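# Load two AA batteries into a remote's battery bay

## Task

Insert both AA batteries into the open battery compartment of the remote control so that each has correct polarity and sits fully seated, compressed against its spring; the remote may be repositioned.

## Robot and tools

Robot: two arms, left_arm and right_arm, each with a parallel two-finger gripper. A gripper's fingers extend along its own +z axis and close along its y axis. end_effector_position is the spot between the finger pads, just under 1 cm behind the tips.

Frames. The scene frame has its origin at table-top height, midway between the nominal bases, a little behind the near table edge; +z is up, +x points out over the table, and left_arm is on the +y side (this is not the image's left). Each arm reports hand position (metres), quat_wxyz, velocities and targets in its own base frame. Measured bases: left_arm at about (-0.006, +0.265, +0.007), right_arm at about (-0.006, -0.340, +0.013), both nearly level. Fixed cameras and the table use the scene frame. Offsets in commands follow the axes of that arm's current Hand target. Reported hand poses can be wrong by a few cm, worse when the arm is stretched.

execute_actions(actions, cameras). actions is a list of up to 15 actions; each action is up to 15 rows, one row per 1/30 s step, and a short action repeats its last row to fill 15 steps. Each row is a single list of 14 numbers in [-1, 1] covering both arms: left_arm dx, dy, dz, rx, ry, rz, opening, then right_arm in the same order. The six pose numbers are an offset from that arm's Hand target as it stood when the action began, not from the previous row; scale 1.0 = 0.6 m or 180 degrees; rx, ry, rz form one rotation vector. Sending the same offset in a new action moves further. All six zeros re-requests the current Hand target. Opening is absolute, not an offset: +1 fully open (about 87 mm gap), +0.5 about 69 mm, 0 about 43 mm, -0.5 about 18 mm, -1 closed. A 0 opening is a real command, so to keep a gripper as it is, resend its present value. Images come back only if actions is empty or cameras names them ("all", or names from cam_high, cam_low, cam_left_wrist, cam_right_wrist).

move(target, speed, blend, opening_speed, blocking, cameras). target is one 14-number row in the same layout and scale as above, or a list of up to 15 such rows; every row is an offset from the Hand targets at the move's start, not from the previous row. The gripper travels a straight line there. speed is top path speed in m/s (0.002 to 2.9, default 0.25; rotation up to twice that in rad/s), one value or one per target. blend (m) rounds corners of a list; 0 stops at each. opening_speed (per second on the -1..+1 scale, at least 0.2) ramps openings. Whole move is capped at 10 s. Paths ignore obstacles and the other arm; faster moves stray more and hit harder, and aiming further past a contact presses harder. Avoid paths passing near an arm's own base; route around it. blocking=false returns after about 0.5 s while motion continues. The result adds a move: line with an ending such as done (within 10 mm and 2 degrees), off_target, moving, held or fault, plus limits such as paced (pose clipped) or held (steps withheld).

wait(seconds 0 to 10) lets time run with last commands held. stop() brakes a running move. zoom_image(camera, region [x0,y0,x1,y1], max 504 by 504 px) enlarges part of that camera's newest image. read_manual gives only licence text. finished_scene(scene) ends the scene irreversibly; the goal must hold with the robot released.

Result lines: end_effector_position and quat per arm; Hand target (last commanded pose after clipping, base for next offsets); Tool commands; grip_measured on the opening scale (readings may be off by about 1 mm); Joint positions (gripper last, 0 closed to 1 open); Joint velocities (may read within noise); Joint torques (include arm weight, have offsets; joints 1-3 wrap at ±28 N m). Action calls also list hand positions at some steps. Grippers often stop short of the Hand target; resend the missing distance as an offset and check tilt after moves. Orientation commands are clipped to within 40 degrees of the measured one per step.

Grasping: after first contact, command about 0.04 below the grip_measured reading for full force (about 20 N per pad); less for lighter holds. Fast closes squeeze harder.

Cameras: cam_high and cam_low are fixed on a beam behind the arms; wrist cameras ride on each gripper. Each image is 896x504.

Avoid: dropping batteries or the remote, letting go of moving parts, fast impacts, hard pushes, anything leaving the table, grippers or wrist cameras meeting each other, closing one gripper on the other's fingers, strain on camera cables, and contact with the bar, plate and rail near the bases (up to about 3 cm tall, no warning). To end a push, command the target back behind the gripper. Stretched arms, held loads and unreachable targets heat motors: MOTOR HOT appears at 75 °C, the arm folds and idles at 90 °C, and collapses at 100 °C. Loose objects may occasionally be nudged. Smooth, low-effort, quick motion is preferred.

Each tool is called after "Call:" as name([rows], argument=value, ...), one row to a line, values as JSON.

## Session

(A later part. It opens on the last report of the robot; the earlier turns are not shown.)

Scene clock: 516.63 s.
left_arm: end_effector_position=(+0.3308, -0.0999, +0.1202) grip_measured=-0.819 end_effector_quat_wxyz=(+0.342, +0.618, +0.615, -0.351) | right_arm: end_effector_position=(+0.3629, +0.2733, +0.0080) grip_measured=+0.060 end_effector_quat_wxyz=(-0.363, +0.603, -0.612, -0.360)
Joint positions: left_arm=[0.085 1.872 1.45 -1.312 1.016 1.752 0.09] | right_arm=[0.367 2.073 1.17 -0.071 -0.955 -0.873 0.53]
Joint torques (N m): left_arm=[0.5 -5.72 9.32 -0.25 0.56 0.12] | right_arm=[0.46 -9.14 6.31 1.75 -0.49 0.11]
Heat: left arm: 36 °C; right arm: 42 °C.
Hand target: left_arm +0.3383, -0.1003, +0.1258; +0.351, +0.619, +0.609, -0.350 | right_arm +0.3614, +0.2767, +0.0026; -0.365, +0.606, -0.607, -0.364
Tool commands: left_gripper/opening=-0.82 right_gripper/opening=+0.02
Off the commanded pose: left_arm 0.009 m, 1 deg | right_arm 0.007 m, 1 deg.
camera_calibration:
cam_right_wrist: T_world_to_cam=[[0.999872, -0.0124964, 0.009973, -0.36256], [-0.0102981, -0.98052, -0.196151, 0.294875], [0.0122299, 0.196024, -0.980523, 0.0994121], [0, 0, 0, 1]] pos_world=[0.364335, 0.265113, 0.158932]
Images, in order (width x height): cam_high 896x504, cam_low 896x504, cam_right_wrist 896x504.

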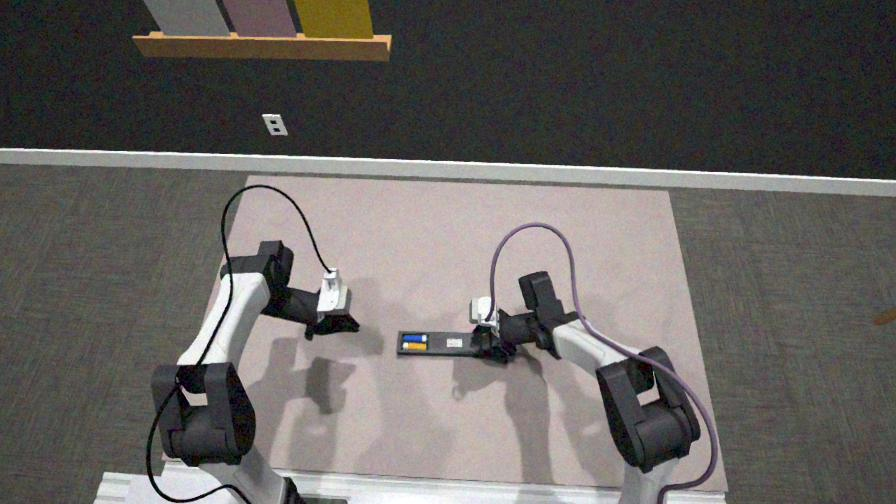

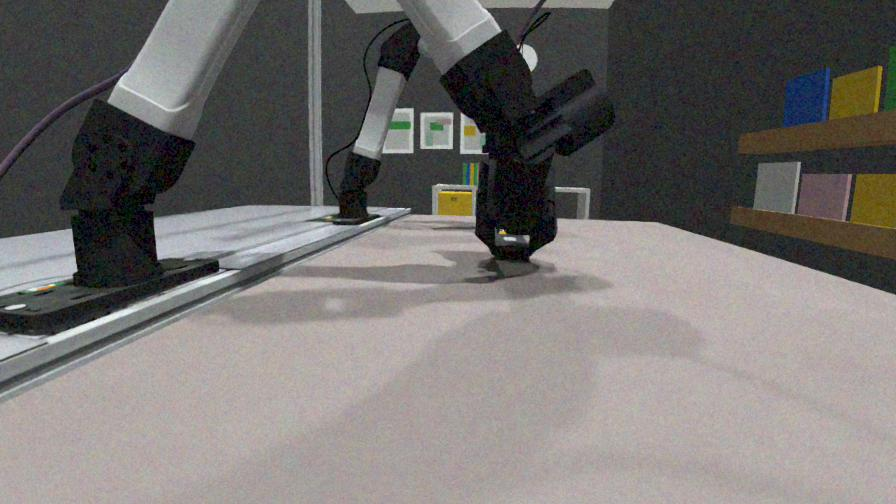

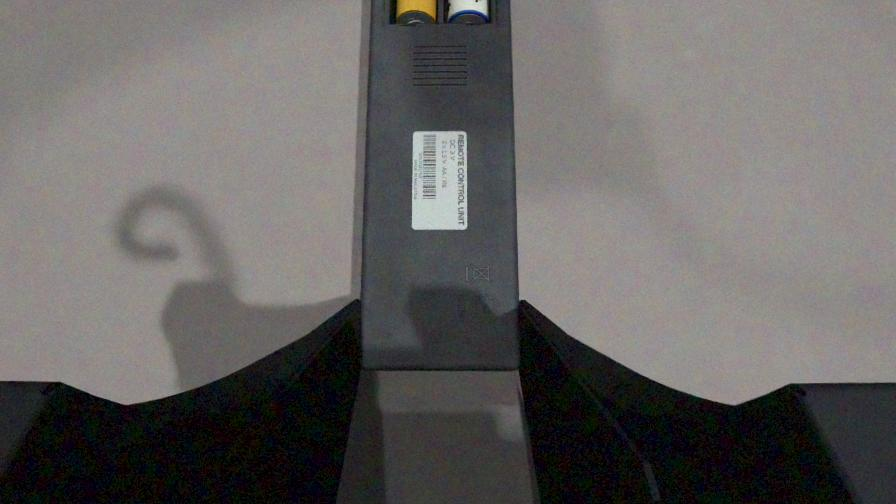

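Call:
move([
  [0,0,0,0,0,0,-0.82,0,0,0,0,0,0,0.3],
  [0,0,0,0,0,0,-0.82,-0.089,0,-0.046,0,0,0,0.3],
  [0,0,0,0,0,0,-0.82,-0.12,0,-0.23,0,0,0,0.3],
], speed=[0.05,0.06,0.2], opening_speed=0.4, cameras=["cam_low","cam_right_wrist"])

Call:
zoom_image(camera="cam_low", region=[470, 210, 560, 270])

Call:
zoom_image(camera="cam_right_wrist", region=[330, 0, 570, 240])

Scene clock: 521.03 s.
left_arm: end_effector_position=(+0.3308, -0.0999, +0.1202) grip_measured=-0.819 end_effector_quat_wxyz=(+0.342, +0.618, +0.615, -0.351) | right_arm: end_effector_position=(+0.3549, +0.1857, +0.1142) grip_measured=+0.300 end_effector_quat_wxyz=(-0.345, +0.600, -0.623, -0.365)
Joint positions: left_arm=[0.085 1.872 1.45 -1.313 1.016 1.752 0.09] | right_arm=[0.149 1.872 1.407 -0.864 -1.036 -1.246 0.65]
Joint torques (N m): left_arm=[0.47 -5.72 9.32 -0.25 0.55 0.12] | right_arm=[-0.44 -10.24 11.32 0.65 -0.73 -0.06]
Heat: left arm: 35 °C; right arm: 43 °C.
Hand target: left_arm +0.3383, -0.1003, +0.1258; +0.351, +0.619, +0.609, -0.349 | right_arm +0.3612, +0.1886, +0.1309; -0.365, +0.606, -0.607, -0.364
Off the commanded pose: left_arm 0.009 m, 1 deg | right_arm 0.018 m, 3 deg.
move: off_target (right_arm)
camera_calibration:
cam_right_wrist: T_world_to_cam=[[0.999559, -0.0134702, -0.0264761, -0.35222], [-0.0179257, -0.984224, -0.176015, 0.23085], [-0.0236875, 0.176411, -0.984031, 0.237751], [0, 0, 0, 1]] pos_world=[0.361834, 0.180522, 0.265262]
Images, in order (width x height): cam_low 896x504, cam_right_wrist 896x504.

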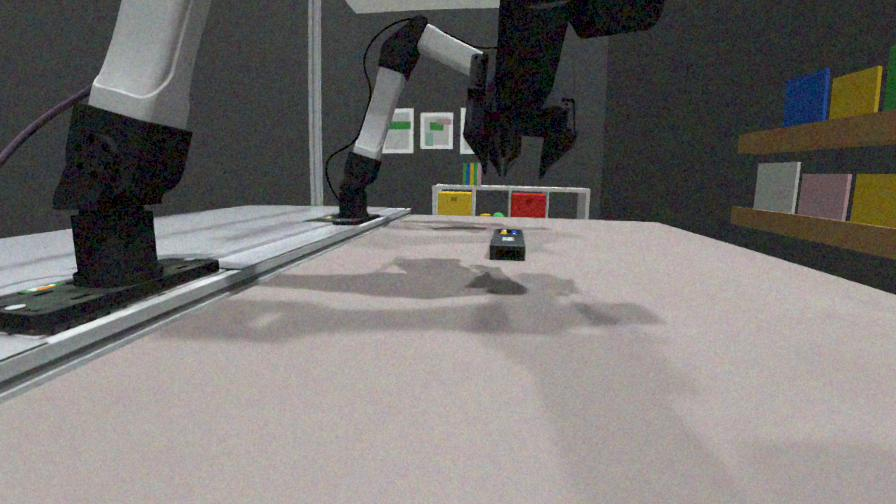

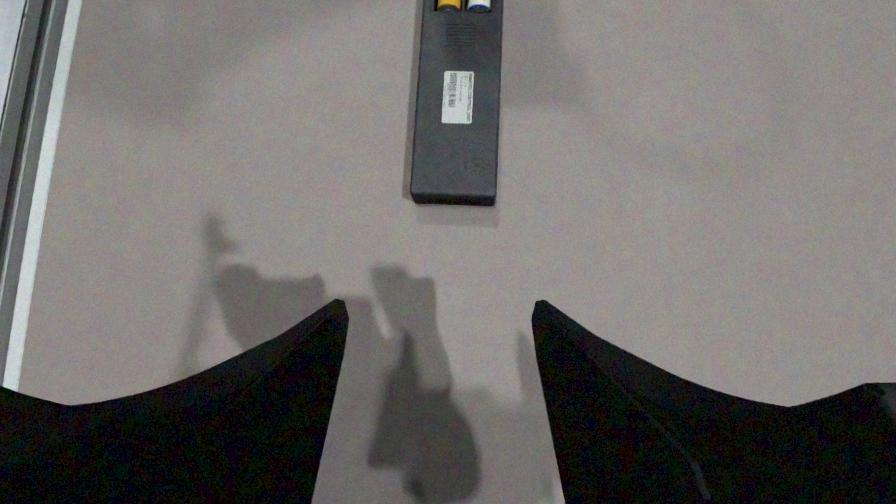

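Scaled by 5.600 from the camera's 896x504 image, which has a finer 1280x720 frame.

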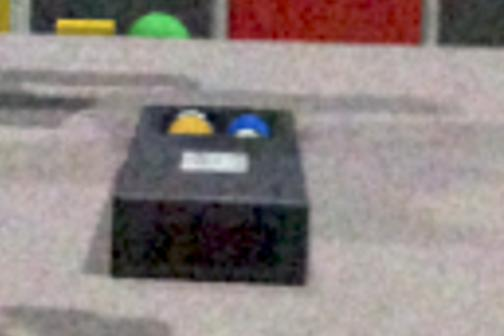

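Scaled by 2.100 from the camera's 896x504 image, which has a finer 1280x720 frame.

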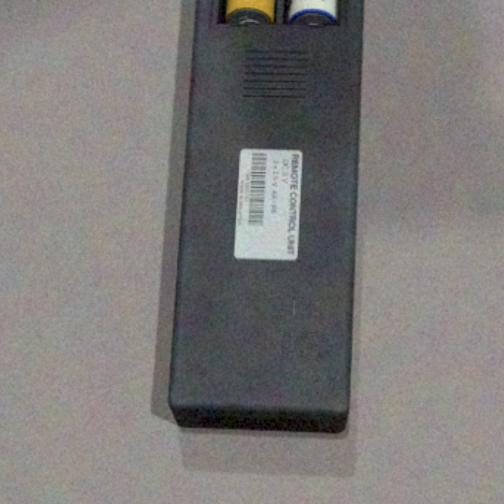

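Call:
finished_scene(scene=2)

The scene is finished: the task was done.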